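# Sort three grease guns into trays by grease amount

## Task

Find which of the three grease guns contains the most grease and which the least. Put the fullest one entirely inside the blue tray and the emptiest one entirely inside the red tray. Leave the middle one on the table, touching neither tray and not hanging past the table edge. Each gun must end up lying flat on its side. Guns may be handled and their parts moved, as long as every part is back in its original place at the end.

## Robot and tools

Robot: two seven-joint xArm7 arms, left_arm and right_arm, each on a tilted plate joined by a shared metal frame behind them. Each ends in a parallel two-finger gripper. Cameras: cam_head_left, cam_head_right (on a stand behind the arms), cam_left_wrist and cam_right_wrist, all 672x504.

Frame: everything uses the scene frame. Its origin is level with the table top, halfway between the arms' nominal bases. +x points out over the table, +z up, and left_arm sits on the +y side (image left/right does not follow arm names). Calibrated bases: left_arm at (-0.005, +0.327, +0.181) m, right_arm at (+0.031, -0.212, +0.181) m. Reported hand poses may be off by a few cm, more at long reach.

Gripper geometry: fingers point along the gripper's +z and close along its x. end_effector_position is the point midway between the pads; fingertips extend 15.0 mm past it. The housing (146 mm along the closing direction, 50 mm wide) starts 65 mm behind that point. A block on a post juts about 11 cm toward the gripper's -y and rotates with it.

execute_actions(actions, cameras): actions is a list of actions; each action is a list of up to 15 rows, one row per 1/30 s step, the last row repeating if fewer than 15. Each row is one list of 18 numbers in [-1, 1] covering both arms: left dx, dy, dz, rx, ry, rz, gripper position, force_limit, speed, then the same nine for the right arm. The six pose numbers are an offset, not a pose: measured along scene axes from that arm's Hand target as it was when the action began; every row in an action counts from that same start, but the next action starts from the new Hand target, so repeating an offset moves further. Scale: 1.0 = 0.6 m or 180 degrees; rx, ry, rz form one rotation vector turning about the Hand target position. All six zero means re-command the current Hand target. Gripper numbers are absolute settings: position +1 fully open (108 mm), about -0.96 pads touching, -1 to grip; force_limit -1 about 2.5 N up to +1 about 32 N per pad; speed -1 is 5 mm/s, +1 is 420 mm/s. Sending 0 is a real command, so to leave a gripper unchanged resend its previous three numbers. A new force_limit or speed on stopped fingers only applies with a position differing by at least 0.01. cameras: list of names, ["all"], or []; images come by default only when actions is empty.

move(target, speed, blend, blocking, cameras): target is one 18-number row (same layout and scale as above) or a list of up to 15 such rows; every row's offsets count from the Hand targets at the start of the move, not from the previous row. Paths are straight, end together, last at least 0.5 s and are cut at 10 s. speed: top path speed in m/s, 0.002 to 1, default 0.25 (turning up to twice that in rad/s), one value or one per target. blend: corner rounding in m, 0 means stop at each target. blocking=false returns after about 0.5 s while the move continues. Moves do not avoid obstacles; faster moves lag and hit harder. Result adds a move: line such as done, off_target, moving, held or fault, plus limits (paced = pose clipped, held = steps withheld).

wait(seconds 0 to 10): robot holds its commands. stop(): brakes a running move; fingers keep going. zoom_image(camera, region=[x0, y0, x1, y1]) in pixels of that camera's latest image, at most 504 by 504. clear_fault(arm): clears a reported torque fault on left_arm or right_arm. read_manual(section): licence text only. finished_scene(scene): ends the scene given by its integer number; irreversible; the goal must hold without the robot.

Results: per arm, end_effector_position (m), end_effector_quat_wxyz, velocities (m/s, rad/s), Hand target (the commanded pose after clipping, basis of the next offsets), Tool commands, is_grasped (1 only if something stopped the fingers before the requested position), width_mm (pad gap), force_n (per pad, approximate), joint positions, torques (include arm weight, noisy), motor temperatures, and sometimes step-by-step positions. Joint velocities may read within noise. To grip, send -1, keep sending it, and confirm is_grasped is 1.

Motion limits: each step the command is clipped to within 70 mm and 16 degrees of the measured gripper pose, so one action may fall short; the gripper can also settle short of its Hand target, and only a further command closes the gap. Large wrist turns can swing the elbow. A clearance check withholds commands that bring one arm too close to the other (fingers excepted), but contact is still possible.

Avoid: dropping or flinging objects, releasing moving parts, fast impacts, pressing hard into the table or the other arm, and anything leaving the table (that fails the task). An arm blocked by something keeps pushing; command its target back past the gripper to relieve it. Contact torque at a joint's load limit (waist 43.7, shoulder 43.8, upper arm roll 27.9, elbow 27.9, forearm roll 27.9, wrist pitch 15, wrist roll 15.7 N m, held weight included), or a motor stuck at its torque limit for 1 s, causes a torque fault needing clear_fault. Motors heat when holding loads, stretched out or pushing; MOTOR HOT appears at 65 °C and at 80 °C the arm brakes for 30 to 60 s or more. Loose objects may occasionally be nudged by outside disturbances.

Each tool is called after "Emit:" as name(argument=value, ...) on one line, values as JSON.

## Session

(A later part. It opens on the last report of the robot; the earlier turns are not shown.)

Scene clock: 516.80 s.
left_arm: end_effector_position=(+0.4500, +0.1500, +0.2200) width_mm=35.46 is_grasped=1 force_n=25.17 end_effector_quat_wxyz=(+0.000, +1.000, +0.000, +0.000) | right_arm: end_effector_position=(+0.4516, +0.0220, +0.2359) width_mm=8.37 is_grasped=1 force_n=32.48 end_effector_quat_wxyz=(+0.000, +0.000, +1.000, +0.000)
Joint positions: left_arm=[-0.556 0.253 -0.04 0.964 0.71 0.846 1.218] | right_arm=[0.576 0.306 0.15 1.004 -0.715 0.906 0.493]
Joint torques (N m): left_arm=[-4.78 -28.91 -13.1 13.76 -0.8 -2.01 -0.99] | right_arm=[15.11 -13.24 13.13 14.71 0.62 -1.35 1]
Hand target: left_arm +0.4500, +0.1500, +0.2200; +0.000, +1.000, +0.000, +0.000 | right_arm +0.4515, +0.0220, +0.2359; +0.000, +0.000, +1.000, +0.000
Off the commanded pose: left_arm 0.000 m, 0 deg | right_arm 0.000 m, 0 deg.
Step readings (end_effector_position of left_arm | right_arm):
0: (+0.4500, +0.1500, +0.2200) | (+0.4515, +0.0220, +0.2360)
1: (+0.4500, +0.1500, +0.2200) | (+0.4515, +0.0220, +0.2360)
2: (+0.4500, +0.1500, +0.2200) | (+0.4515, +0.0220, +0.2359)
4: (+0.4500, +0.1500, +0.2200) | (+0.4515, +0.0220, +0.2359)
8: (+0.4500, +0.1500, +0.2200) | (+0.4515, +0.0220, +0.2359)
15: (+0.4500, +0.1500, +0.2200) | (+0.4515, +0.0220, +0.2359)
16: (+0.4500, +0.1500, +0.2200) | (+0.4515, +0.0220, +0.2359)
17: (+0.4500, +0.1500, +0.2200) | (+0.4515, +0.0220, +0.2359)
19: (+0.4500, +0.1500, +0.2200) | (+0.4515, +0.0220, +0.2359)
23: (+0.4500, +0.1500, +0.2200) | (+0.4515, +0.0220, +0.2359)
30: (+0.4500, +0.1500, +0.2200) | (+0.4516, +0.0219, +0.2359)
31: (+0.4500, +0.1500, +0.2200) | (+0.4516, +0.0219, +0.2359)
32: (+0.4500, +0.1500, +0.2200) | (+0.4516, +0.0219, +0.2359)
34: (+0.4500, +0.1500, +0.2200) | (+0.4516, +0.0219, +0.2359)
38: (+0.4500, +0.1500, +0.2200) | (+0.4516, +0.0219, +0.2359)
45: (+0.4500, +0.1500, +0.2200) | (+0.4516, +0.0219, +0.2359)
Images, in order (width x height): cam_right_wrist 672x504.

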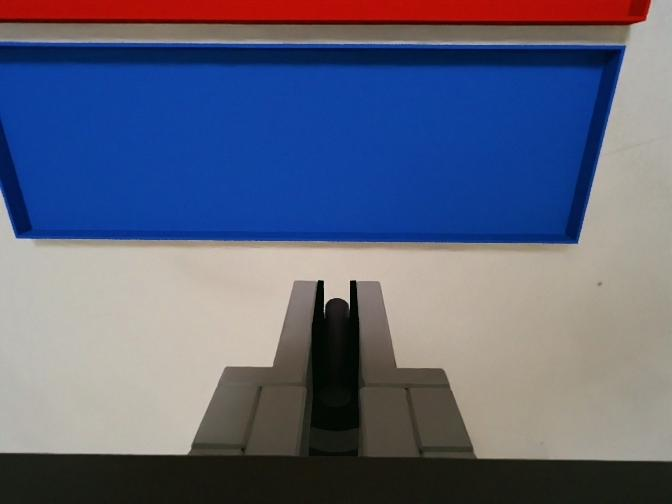

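Emit:
move(target=[0,0,0,0,0,0,-1,0.6,-0.7,0,-0.0167,0,0,0,0,-1,0.2,-0.7], speed=0.03, cameras=["cam_right_wrist","cam_left_wrist"])

Scene clock: 520.87 s.
left_arm: end_effector_position=(+0.4500, +0.1500, +0.2200) width_mm=35.46 is_grasped=1 force_n=25.19 end_effector_quat_wxyz=(+0.000, +1.000, +0.000, +0.000) | right_arm: end_effector_position=(+0.4515, +0.0120, +0.2360) width_mm=8.37 is_grasped=1 force_n=32.46 end_effector_quat_wxyz=(+0.000, +0.000, +1.000, +0.000)
Joint positions: left_arm=[-0.556 0.253 -0.04 0.964 0.71 0.846 1.218] | right_arm=[0.566 0.279 0.146 0.977 -0.714 0.898 0.48]
Joint torques (N m): left_arm=[-4.2 -33.32 -8.53 14.14 1.84 -1.63 -1.84] | right_arm=[6.4 -18.26 7.28 10.6 1.73 -1.65 -1.62]
Hand target: left_arm +0.4500, +0.1500, +0.2200; +0.000, +1.000, +0.000, +0.000 | right_arm +0.4515, +0.0120, +0.2359; +0.000, +0.000, +1.000, +0.000
Off the commanded pose: left_arm 0.000 m, 0 deg | right_arm 0.000 m, 0 deg.
move: done
Images, in order (width x height): cam_left_wrist 672x504, cam_right_wrist 672x504.

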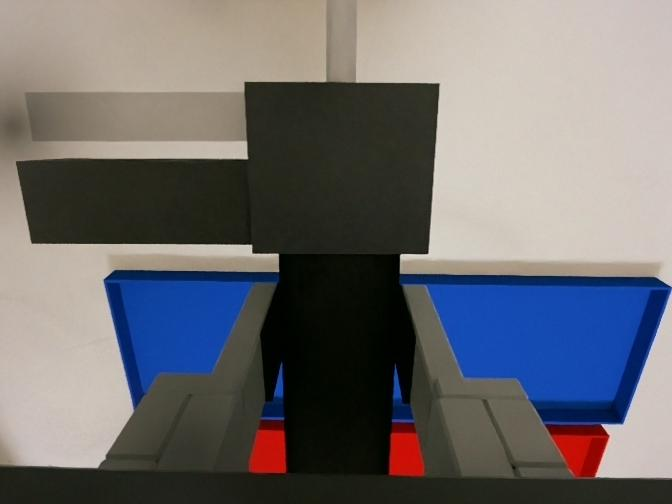

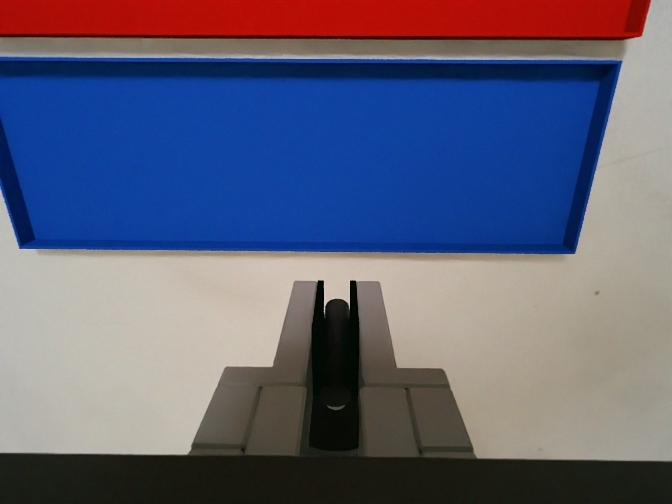

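Emit:
move(target=[0,0,0,0,0,0,-1,0.6,-0.7,0,-0.0333,0,0,0,0,-1,0.2,-0.7], speed=0.03, cameras=["cam_right_wrist"])

Emit:
move(target=[0,0,0,0,0,0,-1,0.6,-0.7,0,-0.0333,0,0,0,0,-1,0.2,-0.7], speed=0.03, cameras=["cam_right_wrist", "cam_left_wrist", "cam_head_right"])

Scene clock: 526.43 s.
left_arm: end_effector_position=(+0.4500, +0.1500, +0.2200) width_mm=35.46 is_grasped=1 force_n=25.21 end_effector_quat_wxyz=(+0.000, +1.000, +0.000, +0.000) | right_arm: end_effector_position=(+0.4515, -0.0080, +0.2359) width_mm=8.37 is_grasped=1 force_n=32.44 end_effector_quat_wxyz=(+0.000, +0.000, +1.000, +0.000)
Joint positions: left_arm=[-0.556 0.253 -0.04 0.964 0.71 0.846 1.218] | right_arm=[0.544 0.225 0.136 0.924 -0.713 0.883 0.453]
Joint torques (N m): left_arm=[-4.69 -33.43 -8.55 14.37 1.72 -1.28 -1.77] | right_arm=[5.31 -17.6 6.49 10.7 1.6 -1.6 -1.67]
Hand target: left_arm +0.4500, +0.1500, +0.2200; +0.000, +1.000, +0.000, +0.000 | right_arm +0.4515, -0.0080, +0.2359; +0.000, +0.000, +1.000, +0.000
Off the commanded pose: left_arm 0.000 m, 0 deg | right_arm 0.000 m, 0 deg.
move: done
Images, in order (width x height): cam_right_wrist 672x504.

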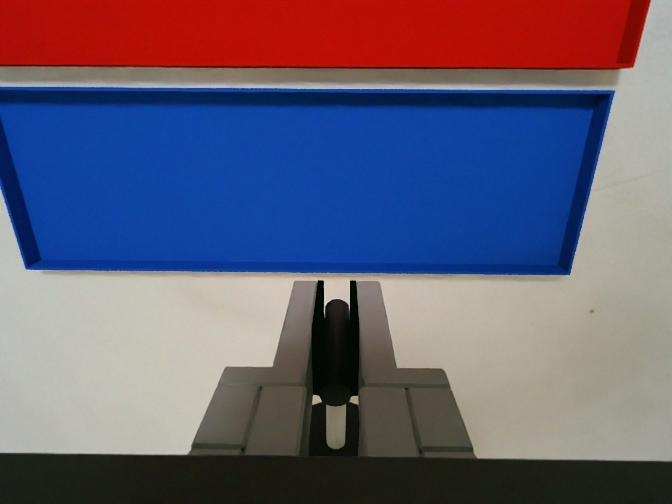

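Scene clock: 527.43 s.
left_arm: end_effector_position=(+0.4500, +0.1500, +0.2200) width_mm=35.46 is_grasped=1 force_n=25.22 end_effector_quat_wxyz=(+0.000, +1.000, +0.000, +0.000) | right_arm: end_effector_position=(+0.4515, -0.0280, +0.2359) width_mm=8.37 is_grasped=1 force_n=32.42 end_effector_quat_wxyz=(+0.000, +0.000, +1.000, +0.000)
Joint positions: left_arm=[-0.556 0.253 -0.04 0.964 0.71 0.846 1.218] | right_arm=[0.523 0.171 0.125 0.875 -0.711 0.868 0.424]
Joint torques (N m): left_arm=[-5 -33.48 -8.92 14.4 1.79 -1.21 -1.82] | right_arm=[4.57 -17.12 6.13 11.2 1.47 -1.73 -1.7]
Hand target: left_arm +0.4500, +0.1500, +0.2200; +0.000, +1.000, +0.000, +0.000 | right_arm +0.4515, -0.0280, +0.2359; +0.000, +0.000, +1.000, +0.000
Off the commanded pose: left_arm 0.000 m, 0 deg | right_arm 0.000 m, 0 deg.
move: done
Images, in order (width x height): cam_head_right 672x504, cam_left_wrist 672x504, cam_right_wrist 672x504.

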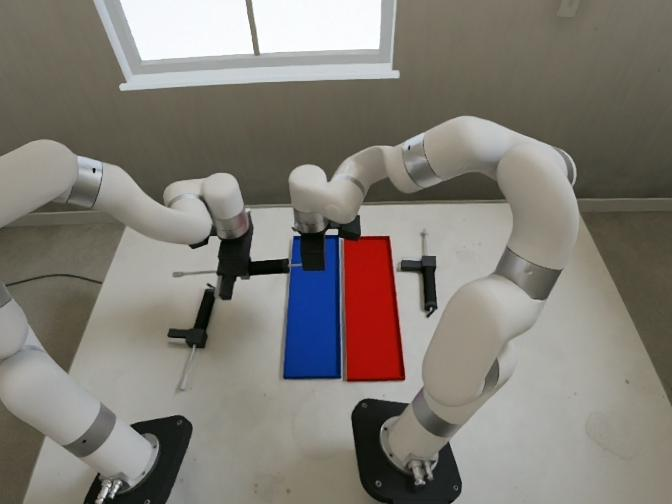

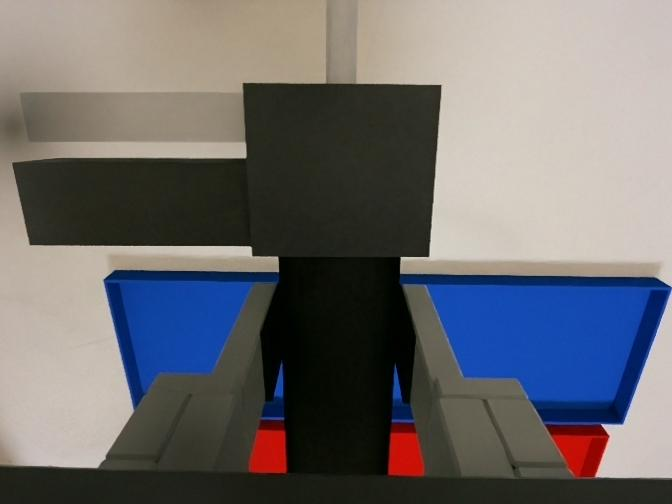

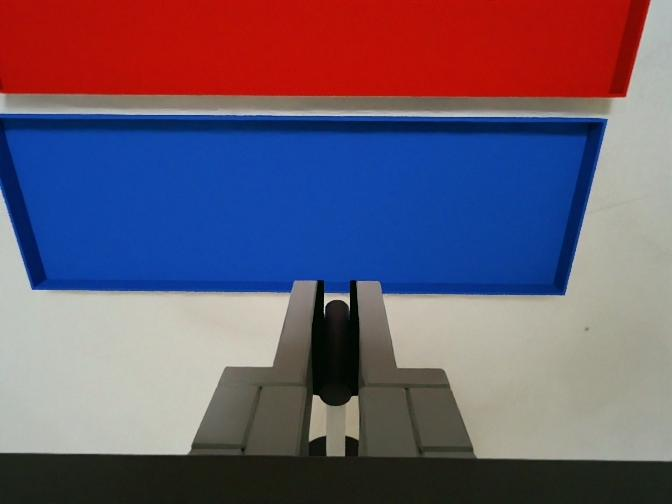

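Emit:
move(target=[0,0,0,0,0,0,-1,0.6,-0.7,0,-0.0333,0,0,0,0,-1,0.2,-0.7], speed=0.03, cameras=["cam_right_wrist", "cam_left_wrist"])

Emit:
move(target=[0,0,0,0,0,0,-1,0.6,-0.7,0,-0.0333,0,0,0,0,-1,0.2,-0.7], speed=0.03, cameras=["cam_right_wrist", "cam_left_wrist"])

Scene clock: 532.10 s.
left_arm: end_effector_position=(+0.4500, +0.1500, +0.2200) width_mm=35.46 is_grasped=1 force_n=25.23 end_effector_quat_wxyz=(+0.000, +1.000, +0.000, +0.000) | right_arm: end_effector_position=(+0.4515, -0.0480, +0.2359) width_mm=8.37 is_grasped=1 force_n=32.41 end_effector_quat_wxyz=(+0.000, +0.000, +1.000, +0.000)
Joint positions: left_arm=[-0.556 0.253 -0.04 0.964 0.71 0.846 1.218] | right_arm=[0.503 0.118 0.112 0.828 -0.709 0.855 0.391]
Joint torques (N m): left_arm=[-6.4 -33.43 -10.16 14.69 1.64 -0.96 -1.67] | right_arm=[4.05 -17.01 5.83 11.7 1.39 -1.76 -1.73]
Hand target: left_arm +0.4500, +0.1500, +0.2200; +0.000, +1.000, +0.000, +0.000 | right_arm +0.4515, -0.0480, +0.2359; +0.000, +0.000, +1.000, +0.000
Off the commanded pose: left_arm 0.000 m, 0 deg | right_arm 0.000 m, 0 deg.
move: done
Images, in order (width x height): cam_left_wrist 672x504, cam_right_wrist 672x504.

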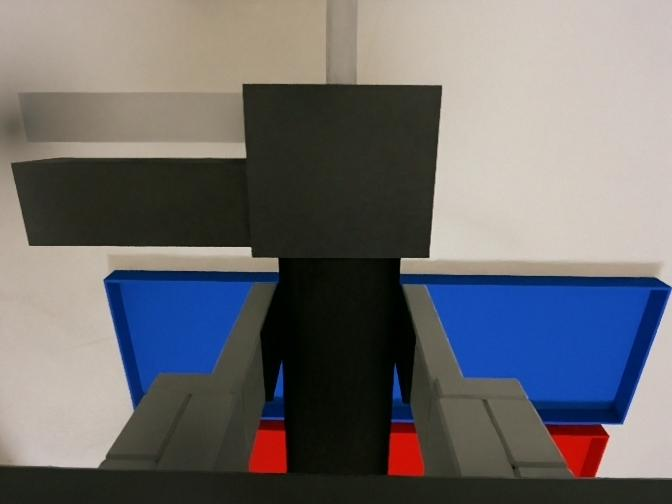

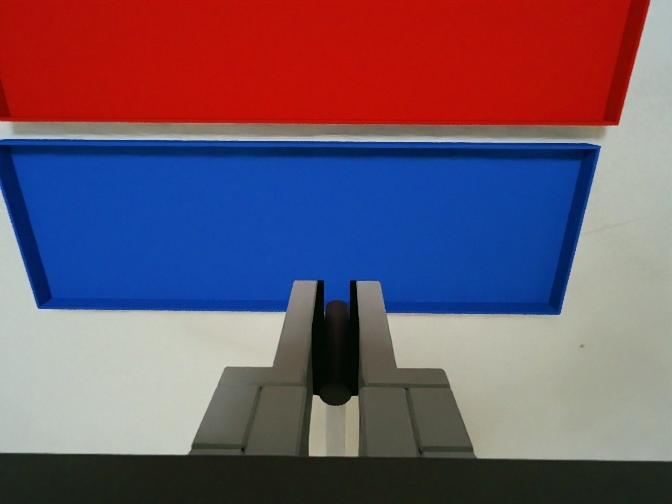

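Scene clock: 533.10 s.
left_arm: end_effector_position=(+0.4500, +0.1498, +0.2201) width_mm=35.46 is_grasped=1 force_n=25.26 end_effector_quat_wxyz=(+0.000, +1.000, +0.000, +0.000) | right_arm: end_effector_position=(+0.4515, -0.0680, +0.2359) width_mm=8.37 is_grasped=1 force_n=32.42 end_effector_quat_wxyz=(+0.000, +0.000, +1.000, +0.000)
Joint positions: left_arm=[-0.556 0.253 -0.04 0.964 0.71 0.846 1.218] | right_arm=[0.483 0.065 0.097 0.784 -0.707 0.844 0.355]
Joint torques (N m): left_arm=[0.11 -32.98 5.38 7.48 3.36 8.52 -1.29] | right_arm=[-8.02 -19.21 -4.44 8.9 0.21 3.25 -1.62]
Hand target: left_arm +0.4500, +0.1500, +0.2200; +0.000, +1.000, +0.000, +0.000 | right_arm +0.4515, -0.0680, +0.2359; +0.000, +0.000, +1.000, +0.000
Off the commanded pose: left_arm 0.000 m, 0 deg | right_arm 0.000 m, 0 deg.
move: done
Images, in order (width x height): cam_left_wrist 672x504, cam_right_wrist 672x504.

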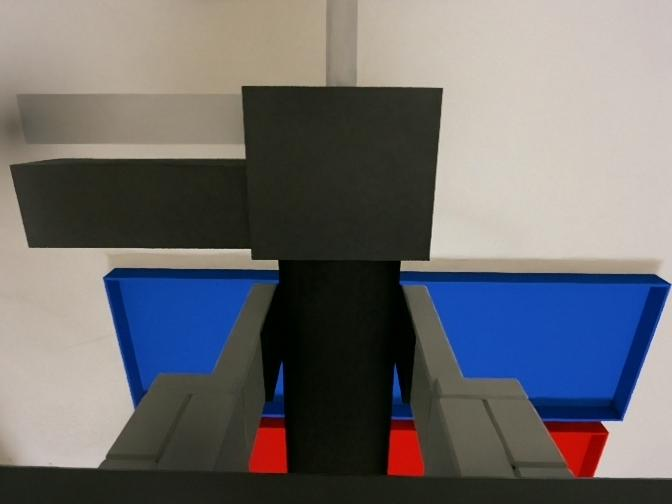

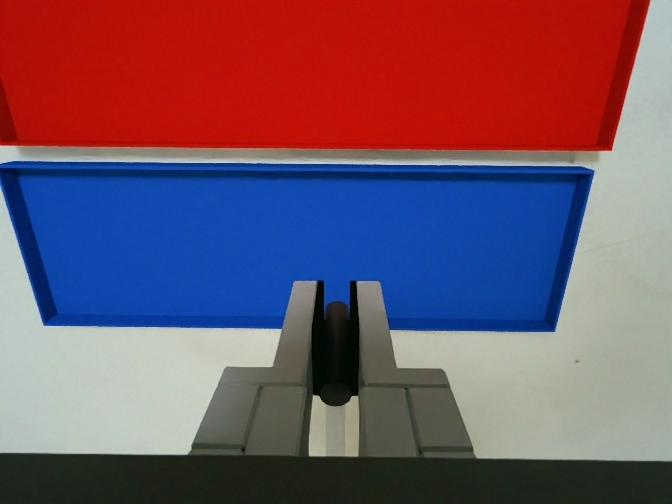

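Emit:
move(target=[0,0,0,0,0,0,-1,0.6,-0.7,0,0.02,0,0,0,0,-1,0.2,-0.7], speed=0.03)

Emit:
move(target=[0,0,0,0,0,0,-1,0.6,-0.7,0,-0.005,0,0,0,0,-1,0.2,-0.7], speed=0.02)

Emit:
move(target=[0,0,0,0,0,0,-1,0.6,-0.7,0,-0.005,0,0,0,0,-1,0.2,-0.7], speed=0.02)

Emit:
move(target=[0,0,0,0,0,0,-1,0.6,-0.7,0,-0.005,0,0,0,0,-1,0.2,-0.7], speed=0.02)

Emit:
move(target=[0,0,0,0,0,0,-1,0.6,-0.7,0,-0.005,0,0,0,0,-1,0.2,-0.7], speed=0.02, cameras=["cam_left_wrist", "cam_right_wrist"])

Scene clock: 543.40 s.
left_arm: end_effector_position=(+0.4500, +0.1500, +0.2200) width_mm=35.46 is_grasped=1 force_n=25.28 end_effector_quat_wxyz=(+0.000, +1.000, +0.000, +0.000) | right_arm: end_effector_position=(+0.4515, -0.0560, +0.2359) width_mm=8.37 is_grasped=1 force_n=32.42 end_effector_quat_wxyz=(+0.000, +0.000, +1.000, +0.000)
Joint positions: left_arm=[-0.556 0.253 -0.04 0.964 0.71 0.846 1.218] | right_arm=[0.495 0.097 0.106 0.81 -0.709 0.851 0.377]
Joint torques (N m): left_arm=[-3.64 -33.98 -0.81 9.5 -0.83 7.99 1.45] | right_arm=[9.57 -12.61 3.67 18.72 -2.58 4.37 1.23]
Hand target: left_arm +0.4500, +0.1500, +0.2200; +0.000, +1.000, +0.000, +0.000 | right_arm +0.4515, -0.0560, +0.2359; +0.000, +0.000, +1.000, +0.000
Off the commanded pose: left_arm 0.000 m, 0 deg | right_arm 0.000 m, 0 deg.
move: done

Scene clock: 544.10 s.
left_arm: end_effector_position=(+0.4500, +0.1499, +0.2200) width_mm=35.46 is_grasped=1 force_n=25.27 end_effector_quat_wxyz=(+0.000, +1.000, +0.000, +0.000) | right_arm: end_effector_position=(+0.4515, -0.0590, +0.2359) width_mm=8.37 is_grasped=1 force_n=32.42 end_effector_quat_wxyz=(+0.000, +0.000, +1.000, +0.000)
Joint positions: left_arm=[-0.556 0.253 -0.04 0.964 0.71 0.846 1.218] | right_arm=[0.492 0.089 0.104 0.803 -0.708 0.849 0.372]
Joint torques (N m): left_arm=[-6.51 -33.95 -1.51 10.02 -0.77 8.06 1.39] | right_arm=[-7.1 -19.66 -3.58 9.55 0.3 2.81 -1.72]
Hand target: left_arm +0.4500, +0.1500, +0.2200; +0.000, +1.000, +0.000, +0.000 | right_arm +0.4515, -0.0590, +0.2359; +0.000, +0.000, +1.000, +0.000
Off the commanded pose: left_arm 0.000 m, 0 deg | right_arm 0.000 m, 0 deg.
move: done

Scene clock: 544.80 s.
left_arm: end_effector_position=(+0.4500, +0.1499, +0.2200) width_mm=35.46 is_grasped=1 force_n=25.26 end_effector_quat_wxyz=(+0.000, +1.000, +0.000, +0.000) | right_arm: end_effector_position=(+0.4515, -0.0620, +0.2359) width_mm=8.37 is_grasped=1 force_n=32.42 end_effector_quat_wxyz=(+0.000, +0.000, +1.000, +0.000)
Joint positions: left_arm=[-0.556 0.253 -0.04 0.964 0.71 0.846 1.218] | right_arm=[0.489 0.081 0.102 0.797 -0.708 0.847 0.366]
Joint torques (N m): left_arm=[-6.68 -34.59 2.21 10.14 -0.88 7.96 1.25] | right_arm=[-7.54 -19.73 -4.09 9.36 0.18 2.91 -1.6]
Hand target: left_arm +0.4500, +0.1500, +0.2200; +0.000, +1.000, +0.000, +0.000 | right_arm +0.4515, -0.0620, +0.2359; +0.000, +0.000, +1.000, +0.000
Off the commanded pose: left_arm 0.000 m, 0 deg | right_arm 0.000 m, 0 deg.
move: done

Scene clock: 545.50 s.
left_arm: end_effector_position=(+0.4500, +0.1499, +0.2200) width_mm=35.46 is_grasped=1 force_n=25.26 end_effector_quat_wxyz=(+0.000, +1.000, +0.000, +0.000) | right_arm: end_effector_position=(+0.4515, -0.0650, +0.2359) width_mm=8.37 is_grasped=1 force_n=32.42 end_effector_quat_wxyz=(+0.000, +0.000, +1.000, +0.000)
Joint positions: left_arm=[-0.556 0.253 -0.04 0.964 0.71 0.846 1.218] | right_arm=[0.486 0.073 0.099 0.79 -0.708 0.846 0.361]
Joint torques (N m): left_arm=[-6.55 -34.28 5.01 10.03 -0.77 8.27 1.44] | right_arm=[-7.88 -19.7 -4.25 9.22 0.16 3.08 -1.62]
Hand target: left_arm +0.4500, +0.1500, +0.2200; +0.000, +1.000, +0.000, +0.000 | right_arm +0.4515, -0.0650, +0.2359; +0.000, +0.000, +1.000, +0.000
Off the commanded pose: left_arm 0.000 m, 0 deg | right_arm 0.000 m, 0 deg.
move: done

Scene clock: 546.20 s.
left_arm: end_effector_position=(+0.4500, +0.1499, +0.2200) width_mm=35.46 is_grasped=1 force_n=25.26 end_effector_quat_wxyz=(+0.000, +1.000, +0.000, +0.000) | right_arm: end_effector_position=(+0.4515, -0.0680, +0.2359) width_mm=8.37 is_grasped=1 force_n=32.41 end_effector_quat_wxyz=(+0.000, +0.000, +1.000, +0.000)
Joint positions: left_arm=[-0.556 0.253 -0.04 0.964 0.71 0.846 1.218] | right_arm=[0.483 0.065 0.097 0.784 -0.707 0.844 0.355]
Joint torques (N m): left_arm=[-6.03 -34.6 5.53 9.81 -0.67 8.06 1.59] | right_arm=[-8.14 -19.61 -4.46 9.15 0.1 3.19 -1.65]
Hand target: left_arm +0.4500, +0.1500, +0.2200; +0.000, +1.000, +0.000, +0.000 | right_arm +0.4515, -0.0680, +0.2359; +0.000, +0.000, +1.000, +0.000
Off the commanded pose: left_arm 0.000 m, 0 deg | right_arm 0.000 m, 0 deg.
move: done
Images, in order (width x height): cam_left_wrist 672x504, cam_right_wrist 672x504.

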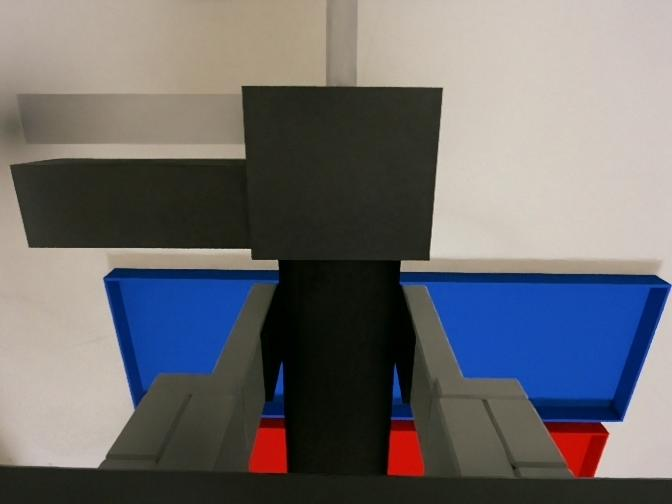

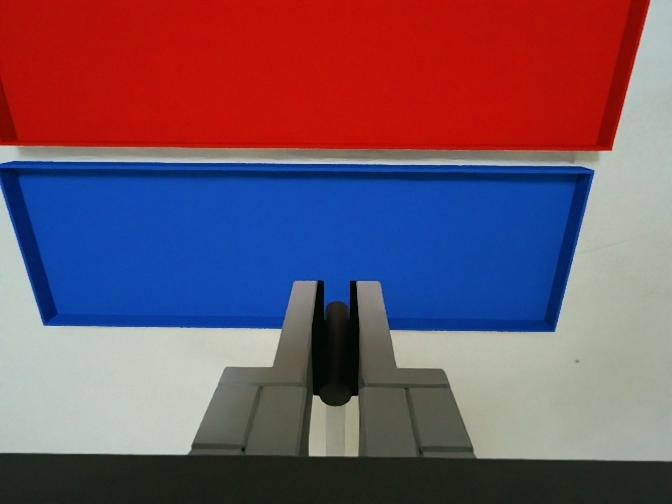

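Emit:
move(target=[0,0,0,0,0,0,-1,0.6,-0.7,0,0.0433,0,0,0,0,-1,0.2,-0.7], speed=0.03)

Emit:
move(target=[0,0,0,0,0,0,-1,0.6,-0.7,0,-0.005,0,0,0,0,-1,0.2,-0.7], speed=0.02)

Emit:
move(target=[0,0,0,0,0,0,-1,0.6,-0.7,0,-0.005,0,0,0,0,-1,0.2,-0.7], speed=0.02)

Emit:
move(target=[0,0,0,0,0,0,-1,0.6,-0.7,0,-0.005,0,0,0,0,-1,0.2,-0.7], speed=0.02)

Emit:
move(target=[0,0,0,0,0,0,-1,0.6,-0.7,0,-0.005,0,0,0,0,-1,0.2,-0.7], speed=0.02)

Emit:
move(target=[0,0,0,0,0,0,-1,0.6,-0.7,0,-0.005,0,0,0,0,-1,0.2,-0.7], speed=0.02)

Emit:
move(target=[0,0,0,0,0,0,-1,0.6,-0.7,0,-0.005,0,0,0,0,-1,0.2,-0.7], speed=0.02)

Scene clock: 557.40 s.
left_arm: end_effector_position=(+0.4500, +0.1501, +0.2200) width_mm=35.46 is_grasped=1 force_n=25.33 end_effector_quat_wxyz=(+0.000, +1.000, +0.000, +0.000) | right_arm: end_effector_position=(+0.4515, -0.0420, +0.2359) width_mm=8.37 is_grasped=1 force_n=32.42 end_effector_quat_wxyz=(+0.000, +0.000, +1.000, +0.000)
Joint positions: left_arm=[-0.557 0.253 -0.039 0.964 0.71 0.846 1.218] | right_arm=[0.508 0.134 0.116 0.842 -0.71 0.859 0.401]
Joint torques (N m): left_arm=[-16.86 -32.37 -16.81 14.03 -1.63 -7.1 1.12] | right_arm=[21.5 -11.11 13.98 23.26 -1.46 -0.71 1.21]
Hand target: left_arm +0.4500, +0.1500, +0.2200; +0.000, +1.000, +0.000, +0.000 | right_arm +0.4515, -0.0420, +0.2359; +0.000, +0.000, +1.000, +0.000
Off the commanded pose: left_arm 0.000 m, 0 deg | right_arm 0.000 m, 0 deg.
move: done

Scene clock: 558.10 s.
left_arm: end_effector_position=(+0.4500, +0.1499, +0.2201) width_mm=35.46 is_grasped=1 force_n=25.31 end_effector_quat_wxyz=(+0.000, +1.000, +0.000, +0.000) | right_arm: end_effector_position=(+0.4515, -0.0450, +0.2359) width_mm=8.37 is_grasped=1 force_n=32.41 end_effector_quat_wxyz=(+0.000, +0.000, +1.000, +0.000)
Joint positions: left_arm=[-0.557 0.253 -0.039 0.964 0.71 0.846 1.218] | right_arm=[0.506 0.126 0.114 0.835 -0.71 0.857 0.396]
Joint torques (N m): left_arm=[-12.85 -30.06 -9.67 12.83 0.15 -3.16 0.35] | right_arm=[4.71 -18.04 6.6 13.99 1.34 -2.28 -1.68]
Hand target: left_arm +0.4500, +0.1500, +0.2200; +0.000, +1.000, +0.000, +0.000 | right_arm +0.4515, -0.0450, +0.2359; +0.000, +0.000, +1.000, +0.000
Off the commanded pose: left_arm 0.000 m, 0 deg | right_arm 0.000 m, 0 deg.
move: done

Scene clock: 558.80 s.
left_arm: end_effector_position=(+0.4500, +0.1500, +0.2200) width_mm=35.46 is_grasped=1 force_n=25.32 end_effector_quat_wxyz=(+0.000, +1.000, +0.000, +0.000) | right_arm: end_effector_position=(+0.4515, -0.0480, +0.2359) width_mm=8.37 is_grasped=1 force_n=32.41 end_effector_quat_wxyz=(+0.000, +0.000, +1.000, +0.000)
Joint positions: left_arm=[-0.557 0.253 -0.039 0.964 0.71 0.846 1.218] | right_arm=[0.503 0.118 0.112 0.828 -0.71 0.855 0.391]
Joint torques (N m): left_arm=[-11.5 -27.66 -7.85 11.89 0.96 0.32 -0.22] | right_arm=[4.65 -17.54 6.47 13.71 1.34 -2.21 -1.7]
Hand target: left_arm +0.4500, +0.1500, +0.2200; +0.000, +1.000, +0.000, +0.000 | right_arm +0.4515, -0.0480, +0.2359; +0.000, +0.000, +1.000, +0.000
Off the commanded pose: left_arm 0.000 m, 0 deg | right_arm 0.000 m, 0 deg.
move: done

Scene clock: 559.50 s.
left_arm: end_effector_position=(+0.4500, +0.1500, +0.2200) width_mm=35.46 is_grasped=1 force_n=25.32 end_effector_quat_wxyz=(+0.000, +1.000, +0.000, +0.000) | right_arm: end_effector_position=(+0.4515, -0.0510, +0.2359) width_mm=8.37 is_grasped=1 force_n=32.43 end_effector_quat_wxyz=(+0.000, +0.000, +1.000, +0.000)
Joint positions: left_arm=[-0.557 0.253 -0.039 0.964 0.71 0.846 1.218] | right_arm=[0.5 0.11 0.11 0.821 -0.709 0.854 0.386]
Joint torques (N m): left_arm=[-12.22 -27.15 -7.94 12.02 1.01 0.2 -0.58] | right_arm=[4.51 -17.69 6.26 13.59 1.41 -2.14 -1.69]
Hand target: left_arm +0.4500, +0.1500, +0.2200; +0.000, +1.000, +0.000, +0.000 | right_arm +0.4515, -0.0510, +0.2359; +0.000, +0.000, +1.000, +0.000
Off the commanded pose: left_arm 0.000 m, 0 deg | right_arm 0.000 m, 0 deg.
move: done

Scene clock: 560.20 s.
left_arm: end_effector_position=(+0.4500, +0.1500, +0.2200) width_mm=35.46 is_grasped=1 force_n=25.31 end_effector_quat_wxyz=(+0.000, +1.000, +0.000, +0.000) | right_arm: end_effector_position=(+0.4515, -0.0538, +0.2360) width_mm=8.37 is_grasped=1 force_n=32.41 end_effector_quat_wxyz=(+0.001, +0.000, +1.000, +0.000)
Joint positions: left_arm=[-0.557 0.253 -0.039 0.964 0.71 0.846 1.218] | right_arm=[0.497 0.102 0.108 0.814 -0.709 0.851 0.38]
Joint torques (N m): left_arm=[-12.09 -26.95 -8.63 11.66 0.68 0.27 -0.97] | right_arm=[0.08 -18.6 2.77 12.02 0.92 -0.01 -1.61]
Hand target: left_arm +0.4500, +0.1500, +0.2200; +0.000, +1.000, +0.000, +0.000 | right_arm +0.4515, -0.0540, +0.2359; +0.000, +0.000, +1.000, +0.000
Off the commanded pose: left_arm 0.000 m, 0 deg | right_arm 0.000 m, 0 deg.
move: done

Scene clock: 560.90 s.
left_arm: end_effector_position=(+0.4500, +0.1497, +0.2202) width_mm=35.46 is_grasped=1 force_n=25.27 end_effector_quat_wxyz=(+0.000, +1.000, +0.000, +0.000) | right_arm: end_effector_position=(+0.4515, -0.0570, +0.2360) width_mm=8.37 is_grasped=1 force_n=32.42 end_effector_quat_wxyz=(+0.000, +0.000, +1.000, +0.000)
Joint positions: left_arm=[-0.557 0.253 -0.039 0.964 0.71 0.846 1.218] | right_arm=[0.494 0.094 0.106 0.808 -0.709 0.85 0.375]
Joint torques (N m): left_arm=[-2.08 -27.14 4.82 8.58 -0.64 7.5 -0.83] | right_arm=[-6.98 -20.04 -3.48 9.48 0.31 2.9 -1.76]
Hand target: left_arm +0.4500, +0.1500, +0.2200; +0.000, +1.000, +0.000, +0.000 | right_arm +0.4515, -0.0570, +0.2359; +0.000, +0.000, +1.000, +0.000
Off the commanded pose: left_arm 0.000 m, 0 deg | right_arm 0.000 m, 0 deg.
move: done

Scene clock: 561.60 s.
left_arm: end_effector_position=(+0.4500, +0.1499, +0.2200) width_mm=35.46 is_grasped=1 force_n=25.29 end_effector_quat_wxyz=(+0.000, +1.000, +0.000, +0.000) | right_arm: end_effector_position=(+0.4515, -0.0600, +0.2359) width_mm=8.37 is_grasped=1 force_n=32.42 end_effector_quat_wxyz=(+0.000, +0.000, +1.000, +0.000)
Joint positions: left_arm=[-0.557 0.253 -0.039 0.964 0.71 0.846 1.218] | right_arm=[0.491 0.086 0.103 0.801 -0.708 0.848 0.37]
Joint torques (N m): left_arm=[-0.91 -27.66 5.13 7.67 -0.59 8.21 -0.17] | right_arm=[-7.13 -19.64 -3.7 9.26 0.35 2.87 -1.7]
Hand target: left_arm +0.4500, +0.1500, +0.2200; +0.000, +1.000, +0.000, +0.000 | right_arm +0.4515, -0.0600, +0.2359; +0.000, +0.000, +1.000, +0.000
Off the commanded pose: left_arm 0.000 m, 0 deg | right_arm 0.000 m, 0 deg.
move: done

Emit:
move(target=[0,0,0,0,0,0,-1,0.6,-0.7,0,0.1283,0,0,0,0,-1,0.2,-0.7], speed=0.06, cameras=["cam_left_wrist", "cam_right_wrist"])

Scene clock: 568.90 s.
left_arm: end_effector_position=(+0.4500, +0.1500, +0.2200) width_mm=35.46 is_grasped=1 force_n=25.38 end_effector_quat_wxyz=(+0.000, +1.000, +0.000, +0.000) | right_arm: end_effector_position=(+0.4515, +0.0170, +0.2359) width_mm=8.37 is_grasped=1 force_n=32.48 end_effector_quat_wxyz=(+0.000, +0.000, +1.000, +0.000)
Joint positions: left_arm=[-0.557 0.253 -0.039 0.964 0.71 0.846 1.218] | right_arm=[0.569 0.293 0.15 0.99 -0.715 0.903 0.487]
Joint torques (N m): left_arm=[-16.38 -31.33 -15.57 13.39 1.75 -6.67 -0.21] | right_arm=[24.33 -13.74 15.52 25.15 -1.45 -1.16 1.22]
Hand target: left_arm +0.4500, +0.1500, +0.2200; +0.000, +1.000, +0.000, +0.000 | right_arm +0.4515, +0.0170, +0.2359; +0.000, +0.000, +1.000, +0.000
Off the commanded pose: left_arm 0.000 m, 0 deg | right_arm 0.000 m, 0 deg.
move: done
Images, in order (width x height): cam_left_wrist 672x504, cam_right_wrist 672x504.

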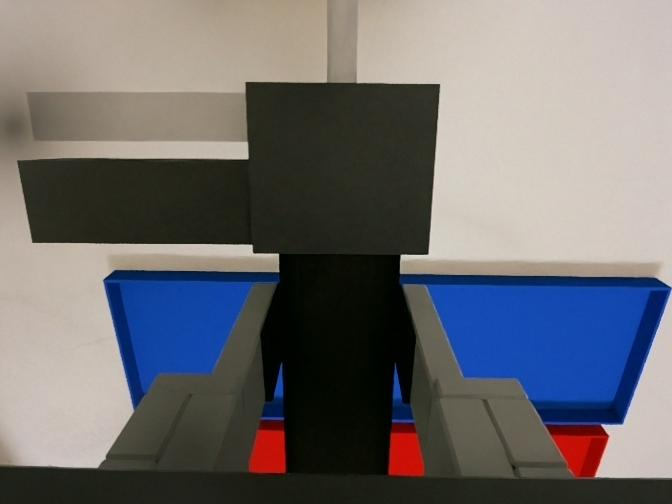

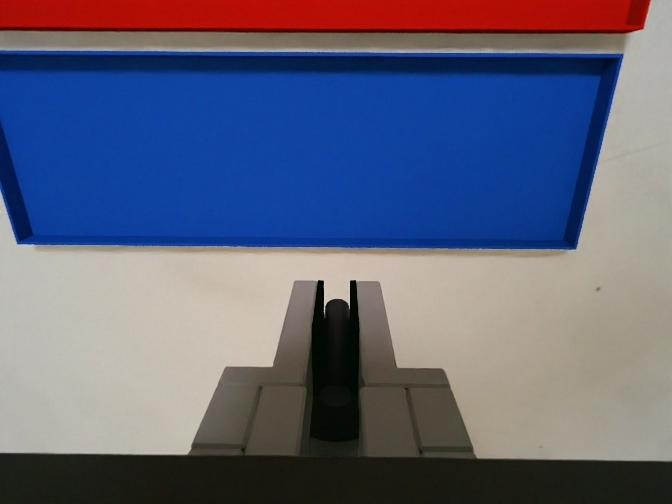

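Emit:
move(target=[0,0,0,0,0,0,-1,0.6,-0.7,0,0.0083,0,0,0,0,-1,0.2,-0.7], speed=0.03, cameras=["cam_left_wrist", "cam_right_wrist"])

Emit:
zoom_image(camera="cam_right_wrist", region=[270, 270, 400, 460])

Scene clock: 573.57 s.
left_arm: end_effector_position=(+0.4500, +0.1500, +0.2200) width_mm=35.46 is_grasped=1 force_n=25.38 end_effector_quat_wxyz=(+0.000, +1.000, +0.000, +0.000) | right_arm: end_effector_position=(+0.4515, +0.0219, +0.2359) width_mm=8.37 is_grasped=1 force_n=32.49 end_effector_quat_wxyz=(+0.000, +0.000, +1.000, +0.000)
Joint positions: left_arm=[-0.557 0.253 -0.039 0.964 0.71 0.846 1.218] | right_arm=[0.575 0.306 0.152 1.004 -0.715 0.907 0.493]
Joint torques (N m): left_arm=[-16.39 -32.2 -10.2 11.87 1.59 -4.22 -1.39] | right_arm=[25.18 -13.77 16.14 25.27 -1.39 -1.4 1.32]
Hand target: left_arm +0.4500, +0.1500, +0.2200; +0.000, +1.000, +0.000, +0.000 | right_arm +0.4515, +0.0220, +0.2359; +0.000, +0.000, +1.000, +0.000
Off the commanded pose: left_arm 0.000 m, 0 deg | right_arm 0.000 m, 0 deg.
move: done
Images, in order (width x height): cam_left_wrist 672x504, cam_right_wrist 672x504.

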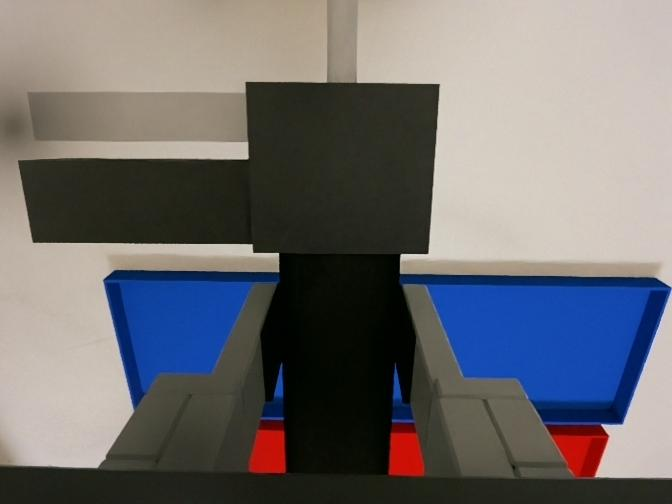

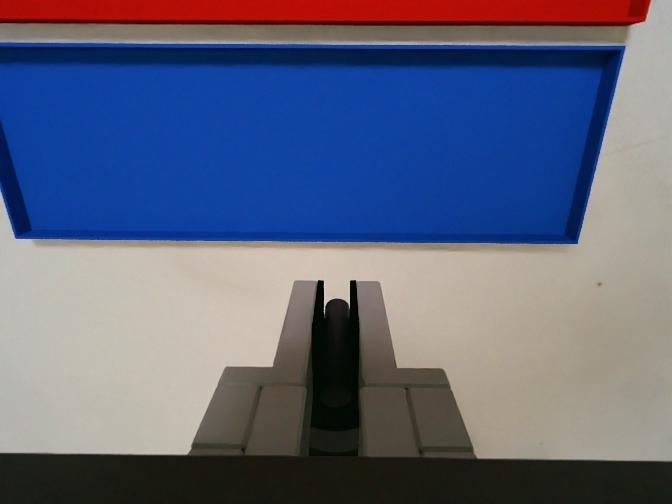

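Scaled by 2.653 from the camera's 672x504 image, which has a finer 960x720 frame.

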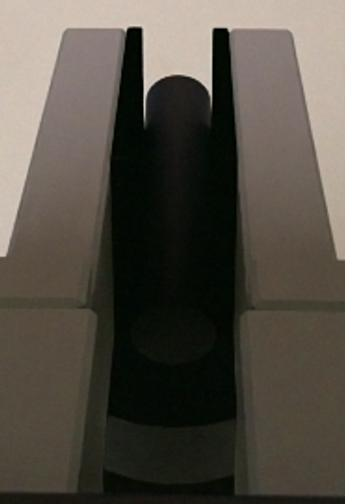

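Emit:
move(target=[0,0,0,0,0,0,-1,0.6,-0.7,0,0.0025,0,0,0,0,-1,0.2,-0.7], speed=0.02)

Emit:
move(target=[0,0,0,0,0,0,-1,0.6,-0.7,0,0.0025,0,0,0,0,-1,0.2,-0.7], speed=0.02, cameras=["cam_left_wrist", "cam_right_wrist"])

Scene clock: 578.50 s.
left_arm: end_effector_position=(+0.4499, +0.1502, +0.2199) width_mm=35.46 is_grasped=1 force_n=25.38 end_effector_quat_wxyz=(-0.001, +1.000, +0.000, +0.000) | right_arm: end_effector_position=(+0.4515, +0.0234, +0.2359) width_mm=8.37 is_grasped=1 force_n=32.49 end_effector_quat_wxyz=(+0.000, +0.000, +1.000, -0.001)
Joint positions: left_arm=[-0.557 0.253 -0.038 0.963 0.71 0.847 1.218] | right_arm=[0.576 0.31 0.152 1.008 -0.715 0.908 0.495]
Joint torques (N m): left_arm=[-19.02 -31.34 -19.42 13.79 0.47 -8.05 -1.27] | right_arm=[31.1 -11.99 21.87 27.85 -0.87 -4.62 1.26]
Hand target: left_arm +0.4500, +0.1500, +0.2200; +0.000, +1.000, +0.000, +0.000 | right_arm +0.4515, +0.0235, +0.2359; +0.000, +0.000, +1.000, +0.000
Off the commanded pose: left_arm 0.000 m, 0 deg | right_arm 0.000 m, 0 deg.
move: done

Scene clock: 579.20 s.
left_arm: end_effector_position=(+0.4499, +0.1502, +0.2199) width_mm=35.46 is_grasped=1 force_n=25.35 end_effector_quat_wxyz=(-0.001, +1.000, +0.000, +0.000) | right_arm: end_effector_position=(+0.4515, +0.0249, +0.2359) width_mm=8.37 is_grasped=1 force_n=32.50 end_effector_quat_wxyz=(+0.000, +0.000, +1.000, +0.000)
Joint positions: left_arm=[-0.557 0.253 -0.038 0.963 0.71 0.847 1.218] | right_arm=[0.578 0.314 0.153 1.012 -0.715 0.909 0.496]
Joint torques (N m): left_arm=[-23.1 -31.43 -28.82 16.72 -1.51 -13.85 -0.94] | right_arm=[34.97 -9.83 25.26 28.5 -0.59 -6.36 1.21]
Hand target: left_arm +0.4500, +0.1500, +0.2200; +0.000, +1.000, +0.000, +0.000 | right_arm +0.4515, +0.0250, +0.2359; +0.000, +0.000, +1.000, +0.000
Off the commanded pose: left_arm 0.000 m, 0 deg | right_arm 0.000 m, 0 deg.
move: done
Images, in order (width x height): cam_left_wrist 672x504, cam_right_wrist 672x504.

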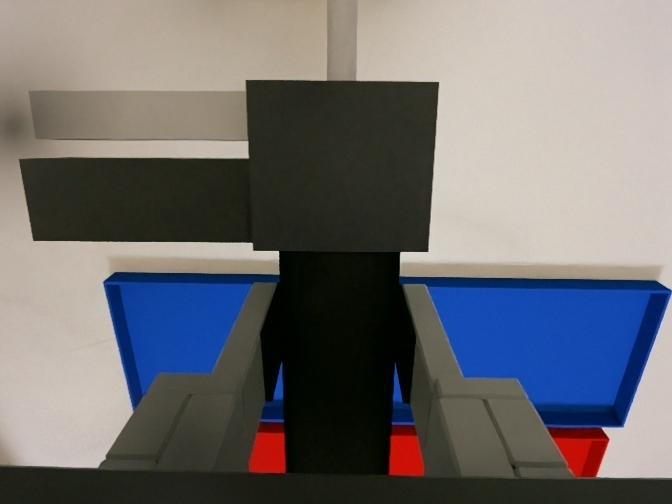

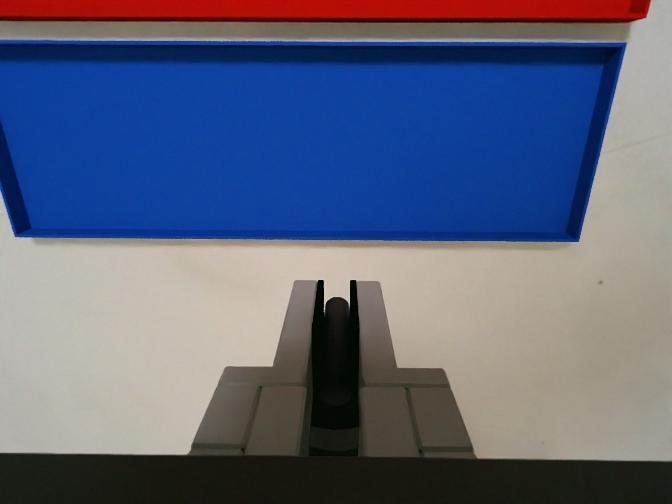

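Emit:
move(target=[0,0,0,0,0,0,-1,0.6,-0.7,0,-0.005,0,0,0,0,-1,0.2,-0.7], speed=0.02)

Emit:
execute_actions(actions=[[[0,0,0,0,0,0,-1,0.6,-0.7,0,0,0,0,0,0,0.0,0.2,-0.85]],[[0,0,0,0,0,0,-1,0.6,-0.7,0,0,0,0,0,0,0.0,0.2,-0.85]]], cameras=["cam_right_wrist"])

Scene clock: 590.30 s.
left_arm: end_effector_position=(+0.4500, +0.1496, +0.2202) width_mm=35.46 is_grasped=1 force_n=25.35 end_effector_quat_wxyz=(+0.000, +1.000, +0.000, +0.000) | right_arm: end_effector_position=(+0.4515, +0.0222, +0.2361) width_mm=8.37 is_grasped=1 force_n=32.51 end_effector_quat_wxyz=(+0.001, +0.000, +1.000, +0.000)
Joint positions: left_arm=[-0.558 0.253 -0.039 0.964 0.71 0.846 1.218] | right_arm=[0.575 0.306 0.152 1.004 -0.715 0.906 0.493]
Joint torques (N m): left_arm=[-16.4 -31.13 -15.26 13.94 -3.41 -7.52 0.88] | right_arm=[8.9 -19.29 9.39 14.63 1.57 -2.8 -1.54]
Hand target: left_arm +0.4500, +0.1500, +0.2200; +0.000, +1.000, +0.000, +0.000 | right_arm +0.4515, +0.0220, +0.2359; +0.000, +0.000, +1.000, +0.000
Off the commanded pose: left_arm 0.000 m, 0 deg | right_arm 0.000 m, 0 deg.
move: done

Scene clock: 591.77 s.
left_arm: end_effector_position=(+0.4500, +0.1500, +0.2200) width_mm=35.46 is_grasped=1 force_n=25.35 end_effector_quat_wxyz=(+0.000, +1.000, +0.000, +0.000) | right_arm: end_effector_position=(+0.4515, +0.0220, +0.2359) width_mm=52.99 is_grasped=0 force_n=0.00 end_effector_quat_wxyz=(+0.000, +0.000, +1.000, +0.000)
Joint positions: left_arm=[-0.558 0.253 -0.038 0.964 0.71 0.846 1.218] | right_arm=[0.575 0.306 0.152 1.004 -0.715 0.907 0.493]
Joint torques (N m): left_arm=[-9.53 -31.85 -9.08 10.79 -2.85 -0.38 1.51] | right_arm=[8.98 -19.95 8.63 14.78 1.32 -0.39 -1.61]
Hand target: left_arm +0.4500, +0.1500, +0.2200; +0.000, +1.000, +0.000, +0.000 | right_arm +0.4515, +0.0220, +0.2359; +0.000, +0.000, +1.000, +0.000
Off the commanded pose: left_arm 0.000 m, 0 deg | right_arm 0.000 m, 0 deg.
Step readings (end_effector_position of left_arm | right_arm):
0: (+0.4500, +0.1496, +0.2202) | (+0.4515, +0.0222, +0.2361)
1: (+0.4500, +0.1496, +0.2202) | (+0.4515, +0.0222, +0.2360)
2: (+0.4500, +0.1496, +0.2202) | (+0.4515, +0.0222, +0.2360)
4: (+0.4500, +0.1496, +0.2202) | (+0.4515, +0.0222, +0.2360)
8: (+0.4500, +0.1497, +0.2202) | (+0.4515, +0.0221, +0.2360)
15: (+0.4500, +0.1498, +0.2201) | (+0.4515, +0.0220, +0.2359)
16: (+0.4500, +0.1499, +0.2201) | (+0.4515, +0.0220, +0.2359)
17: (+0.4500, +0.1499, +0.2200) | (+0.4515, +0.0220, +0.2359)
19: (+0.4500, +0.1500, +0.2200) | (+0.4515, +0.0220, +0.2359)
23: (+0.4500, +0.1500, +0.2200) | (+0.4515, +0.0220, +0.2359)
30: (+0.4500, +0.1500, +0.2200) | (+0.4515, +0.0220, +0.2359)
Images, in order (width x height): cam_right_wrist 672x504.

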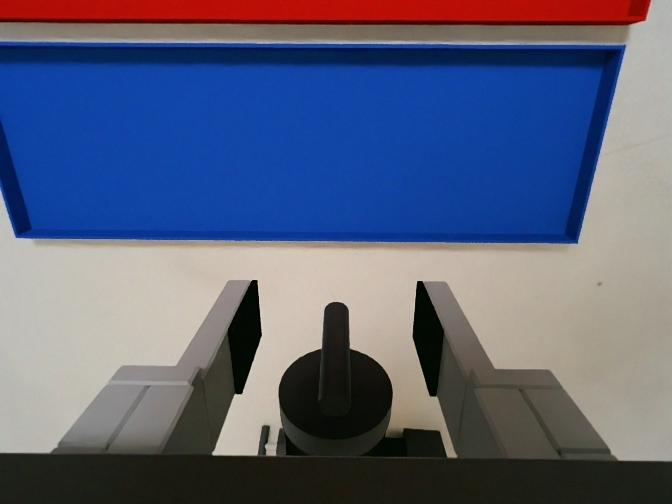

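Emit:
move(target=[[0,0,0,0,0,0,-1,0.6,-0.7,0,-0.15,0.02,0,0,0,0,0.2,-0.85],[-0.004,0.0418,-0.2,0,0,0.455,-1,0.6,-0.7,0,-0.3,0.05,0,0,0,0,0.2,-0.85],[-0.004,0.0418,-0.3225,0,0,0.455,-1,0.6,-0.7,0,-0.3,0.05,0,0,0,0,0.2,-0.85]], speed=[0.2,0.35,0.06], blend=[0.03,0.01,0], cameras=["cam_left_wrist"])

Scene clock: 614.20 s.
left_arm: end_effector_position=(+0.4476, +0.1751, +0.0265) width_mm=35.46 is_grasped=1 force_n=25.13 end_effector_quat_wxyz=(+0.000, +0.755, +0.656, -0.001) | right_arm: end_effector_position=(+0.4515, -0.1580, +0.2659) width_mm=52.99 is_grasped=0 force_n=0.00 end_effector_quat_wxyz=(+0.000, +0.000, +1.000, +0.000)
Joint positions: left_arm=[-0.581 0.686 0.297 1.016 0.939 0.371 -0.346] | right_arm=[0.429 -0.225 0.026 0.645 -0.644 0.9 0.132]
Joint torques (N m): left_arm=[-5.9 -25.51 -5.03 7.9 2.52 -6.29 -1.6] | right_arm=[1.59 -14.25 5.83 15.7 1.47 -0.34 -1.63]
Hand target: left_arm +0.4476, +0.1751, +0.0265; +0.000, +0.755, +0.656, -0.001 | right_arm +0.4515, -0.1580, +0.2659; +0.000, +0.000, +1.000, +0.000
Off the commanded pose: left_arm 0.000 m, 0 deg | right_arm 0.000 m, 0 deg.
move: done
Images, in order (width x height): cam_left_wrist 672x504.

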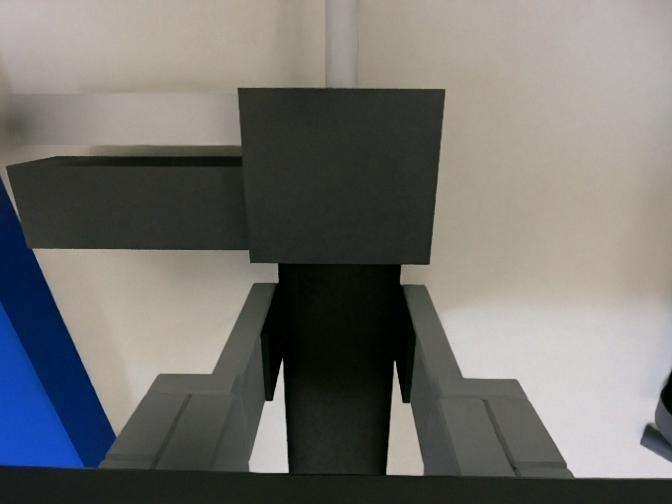

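Emit:
execute_actions(actions=[[[0,0,0,0,0,0,0.5,0.2,-0.8,0,0,0,0,0,0,0,0.2,-0.85]],[[0,0,0,0,0,0,0.5,0.2,-0.8,0,0,0,0,0,0,0,0.2,-0.85]]])

Emit:
move(target=[[0,0,0.15,0,0,0,0.5,0.2,-0.8,0,0,0,0,0,0,0,0.2,-0.85],[-0.076,0.2315,0.15,0,0,0.0178,0.5,0.2,-0.8,0,0,0,0,0,0,0,0.2,-0.85]], speed=[0.15,0.3], blend=0.02, cameras=["cam_left_wrist"])

Scene clock: 621.60 s.
left_arm: end_effector_position=(+0.4476, +0.1751, +0.0265) width_mm=80.49 is_grasped=0 force_n=0.00 end_effector_quat_wxyz=(+0.000, +0.755, +0.656, -0.001) | right_arm: end_effector_position=(+0.4515, -0.1580, +0.2659) width_mm=52.99 is_grasped=0 force_n=0.00 end_effector_quat_wxyz=(+0.000, +0.000, +1.000, +0.000)
Joint positions: left_arm=[-0.581 0.686 0.297 1.016 0.939 0.371 -0.346] | right_arm=[0.429 -0.225 0.026 0.645 -0.644 0.9 0.132]
Joint torques (N m): left_arm=[-6.13 -27.92 -4.63 5.91 2.06 -3.74 -1.01] | right_arm=[1.55 -14.34 6.05 15.9 1.48 -0.3 -1.64]
Hand target: left_arm +0.4476, +0.1751, +0.0265; +0.000, +0.755, +0.656, -0.001 | right_arm +0.4515, -0.1580, +0.2659; +0.000, +0.000, +1.000, +0.000
Off the commanded pose: left_arm 0.000 m, 0 deg | right_arm 0.000 m, 0 deg.
Step readings (end_effector_position of left_arm | right_arm):
0: (+0.4476, +0.1751, +0.0265) | (+0.4515, -0.1580, +0.2659)
1: (+0.4476, +0.1751, +0.0265) | (+0.4515, -0.1580, +0.2659)
2: (+0.4476, +0.1751, +0.0265) | (+0.4515, -0.1580, +0.2659)
4: (+0.4476, +0.1751, +0.0265) | (+0.4515, -0.1580, +0.2659)
8: (+0.4476, +0.1751, +0.0265) | (+0.4515, -0.1580, +0.2659)
15: (+0.4476, +0.1751, +0.0265) | (+0.4515, -0.1580, +0.2659)
16: (+0.4476, +0.1751, +0.0265) | (+0.4515, -0.1580, +0.2659)
17: (+0.4476, +0.1751, +0.0265) | (+0.4515, -0.1580, +0.2659)
19: (+0.4476, +0.1751, +0.0265) | (+0.4515, -0.1580, +0.2659)
23: (+0.4476, +0.1751, +0.0265) | (+0.4515, -0.1580, +0.2659)
30: (+0.4476, +0.1751, +0.0265) | (+0.4515, -0.1580, +0.2659)

Scene clock: 623.23 s.
left_arm: end_effector_position=(+0.4020, +0.3138, +0.1165) width_mm=80.49 is_grasped=0 force_n=0.00 end_effector_quat_wxyz=(+0.000, +0.737, +0.676, -0.001) | right_arm: end_effector_position=(+0.4515, -0.1580, +0.2659) width_mm=52.99 is_grasped=0 force_n=0.00 end_effector_quat_wxyz=(+0.000, +0.000, +1.000, +0.000)
Joint positions: left_arm=[-0.511 0.095 0.402 0.57 1.065 0.461 -0.237] | right_arm=[0.429 -0.225 0.026 0.645 -0.644 0.9 0.132]
Joint torques (N m): left_arm=[-1.37 -23.17 -4.2 5.24 2.67 0.15 1.58] | right_arm=[1.5 -14.42 5.91 15.9 1.32 -0.32 -1.67]
Hand target: left_arm +0.4020, +0.3140, +0.1165; +0.000, +0.737, +0.676, -0.001 | right_arm +0.4515, -0.1580, +0.2659; +0.000, +0.000, +1.000, +0.000
Off the commanded pose: left_arm 0.000 m, 0 deg | right_arm 0.000 m, 0 deg.
move: done
Images, in order (width x height): cam_left_wrist 672x504.

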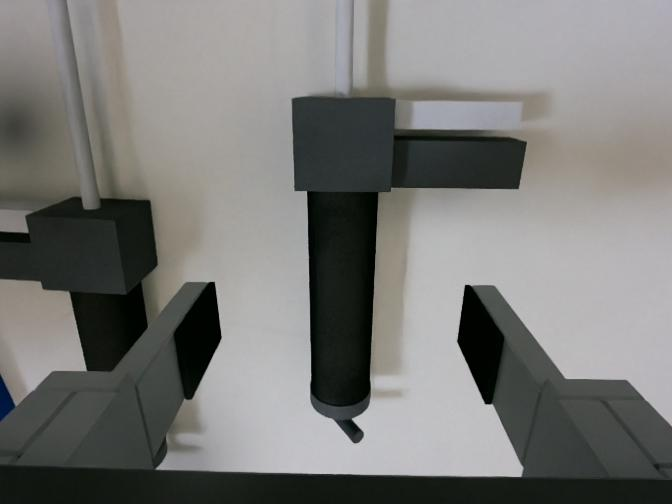

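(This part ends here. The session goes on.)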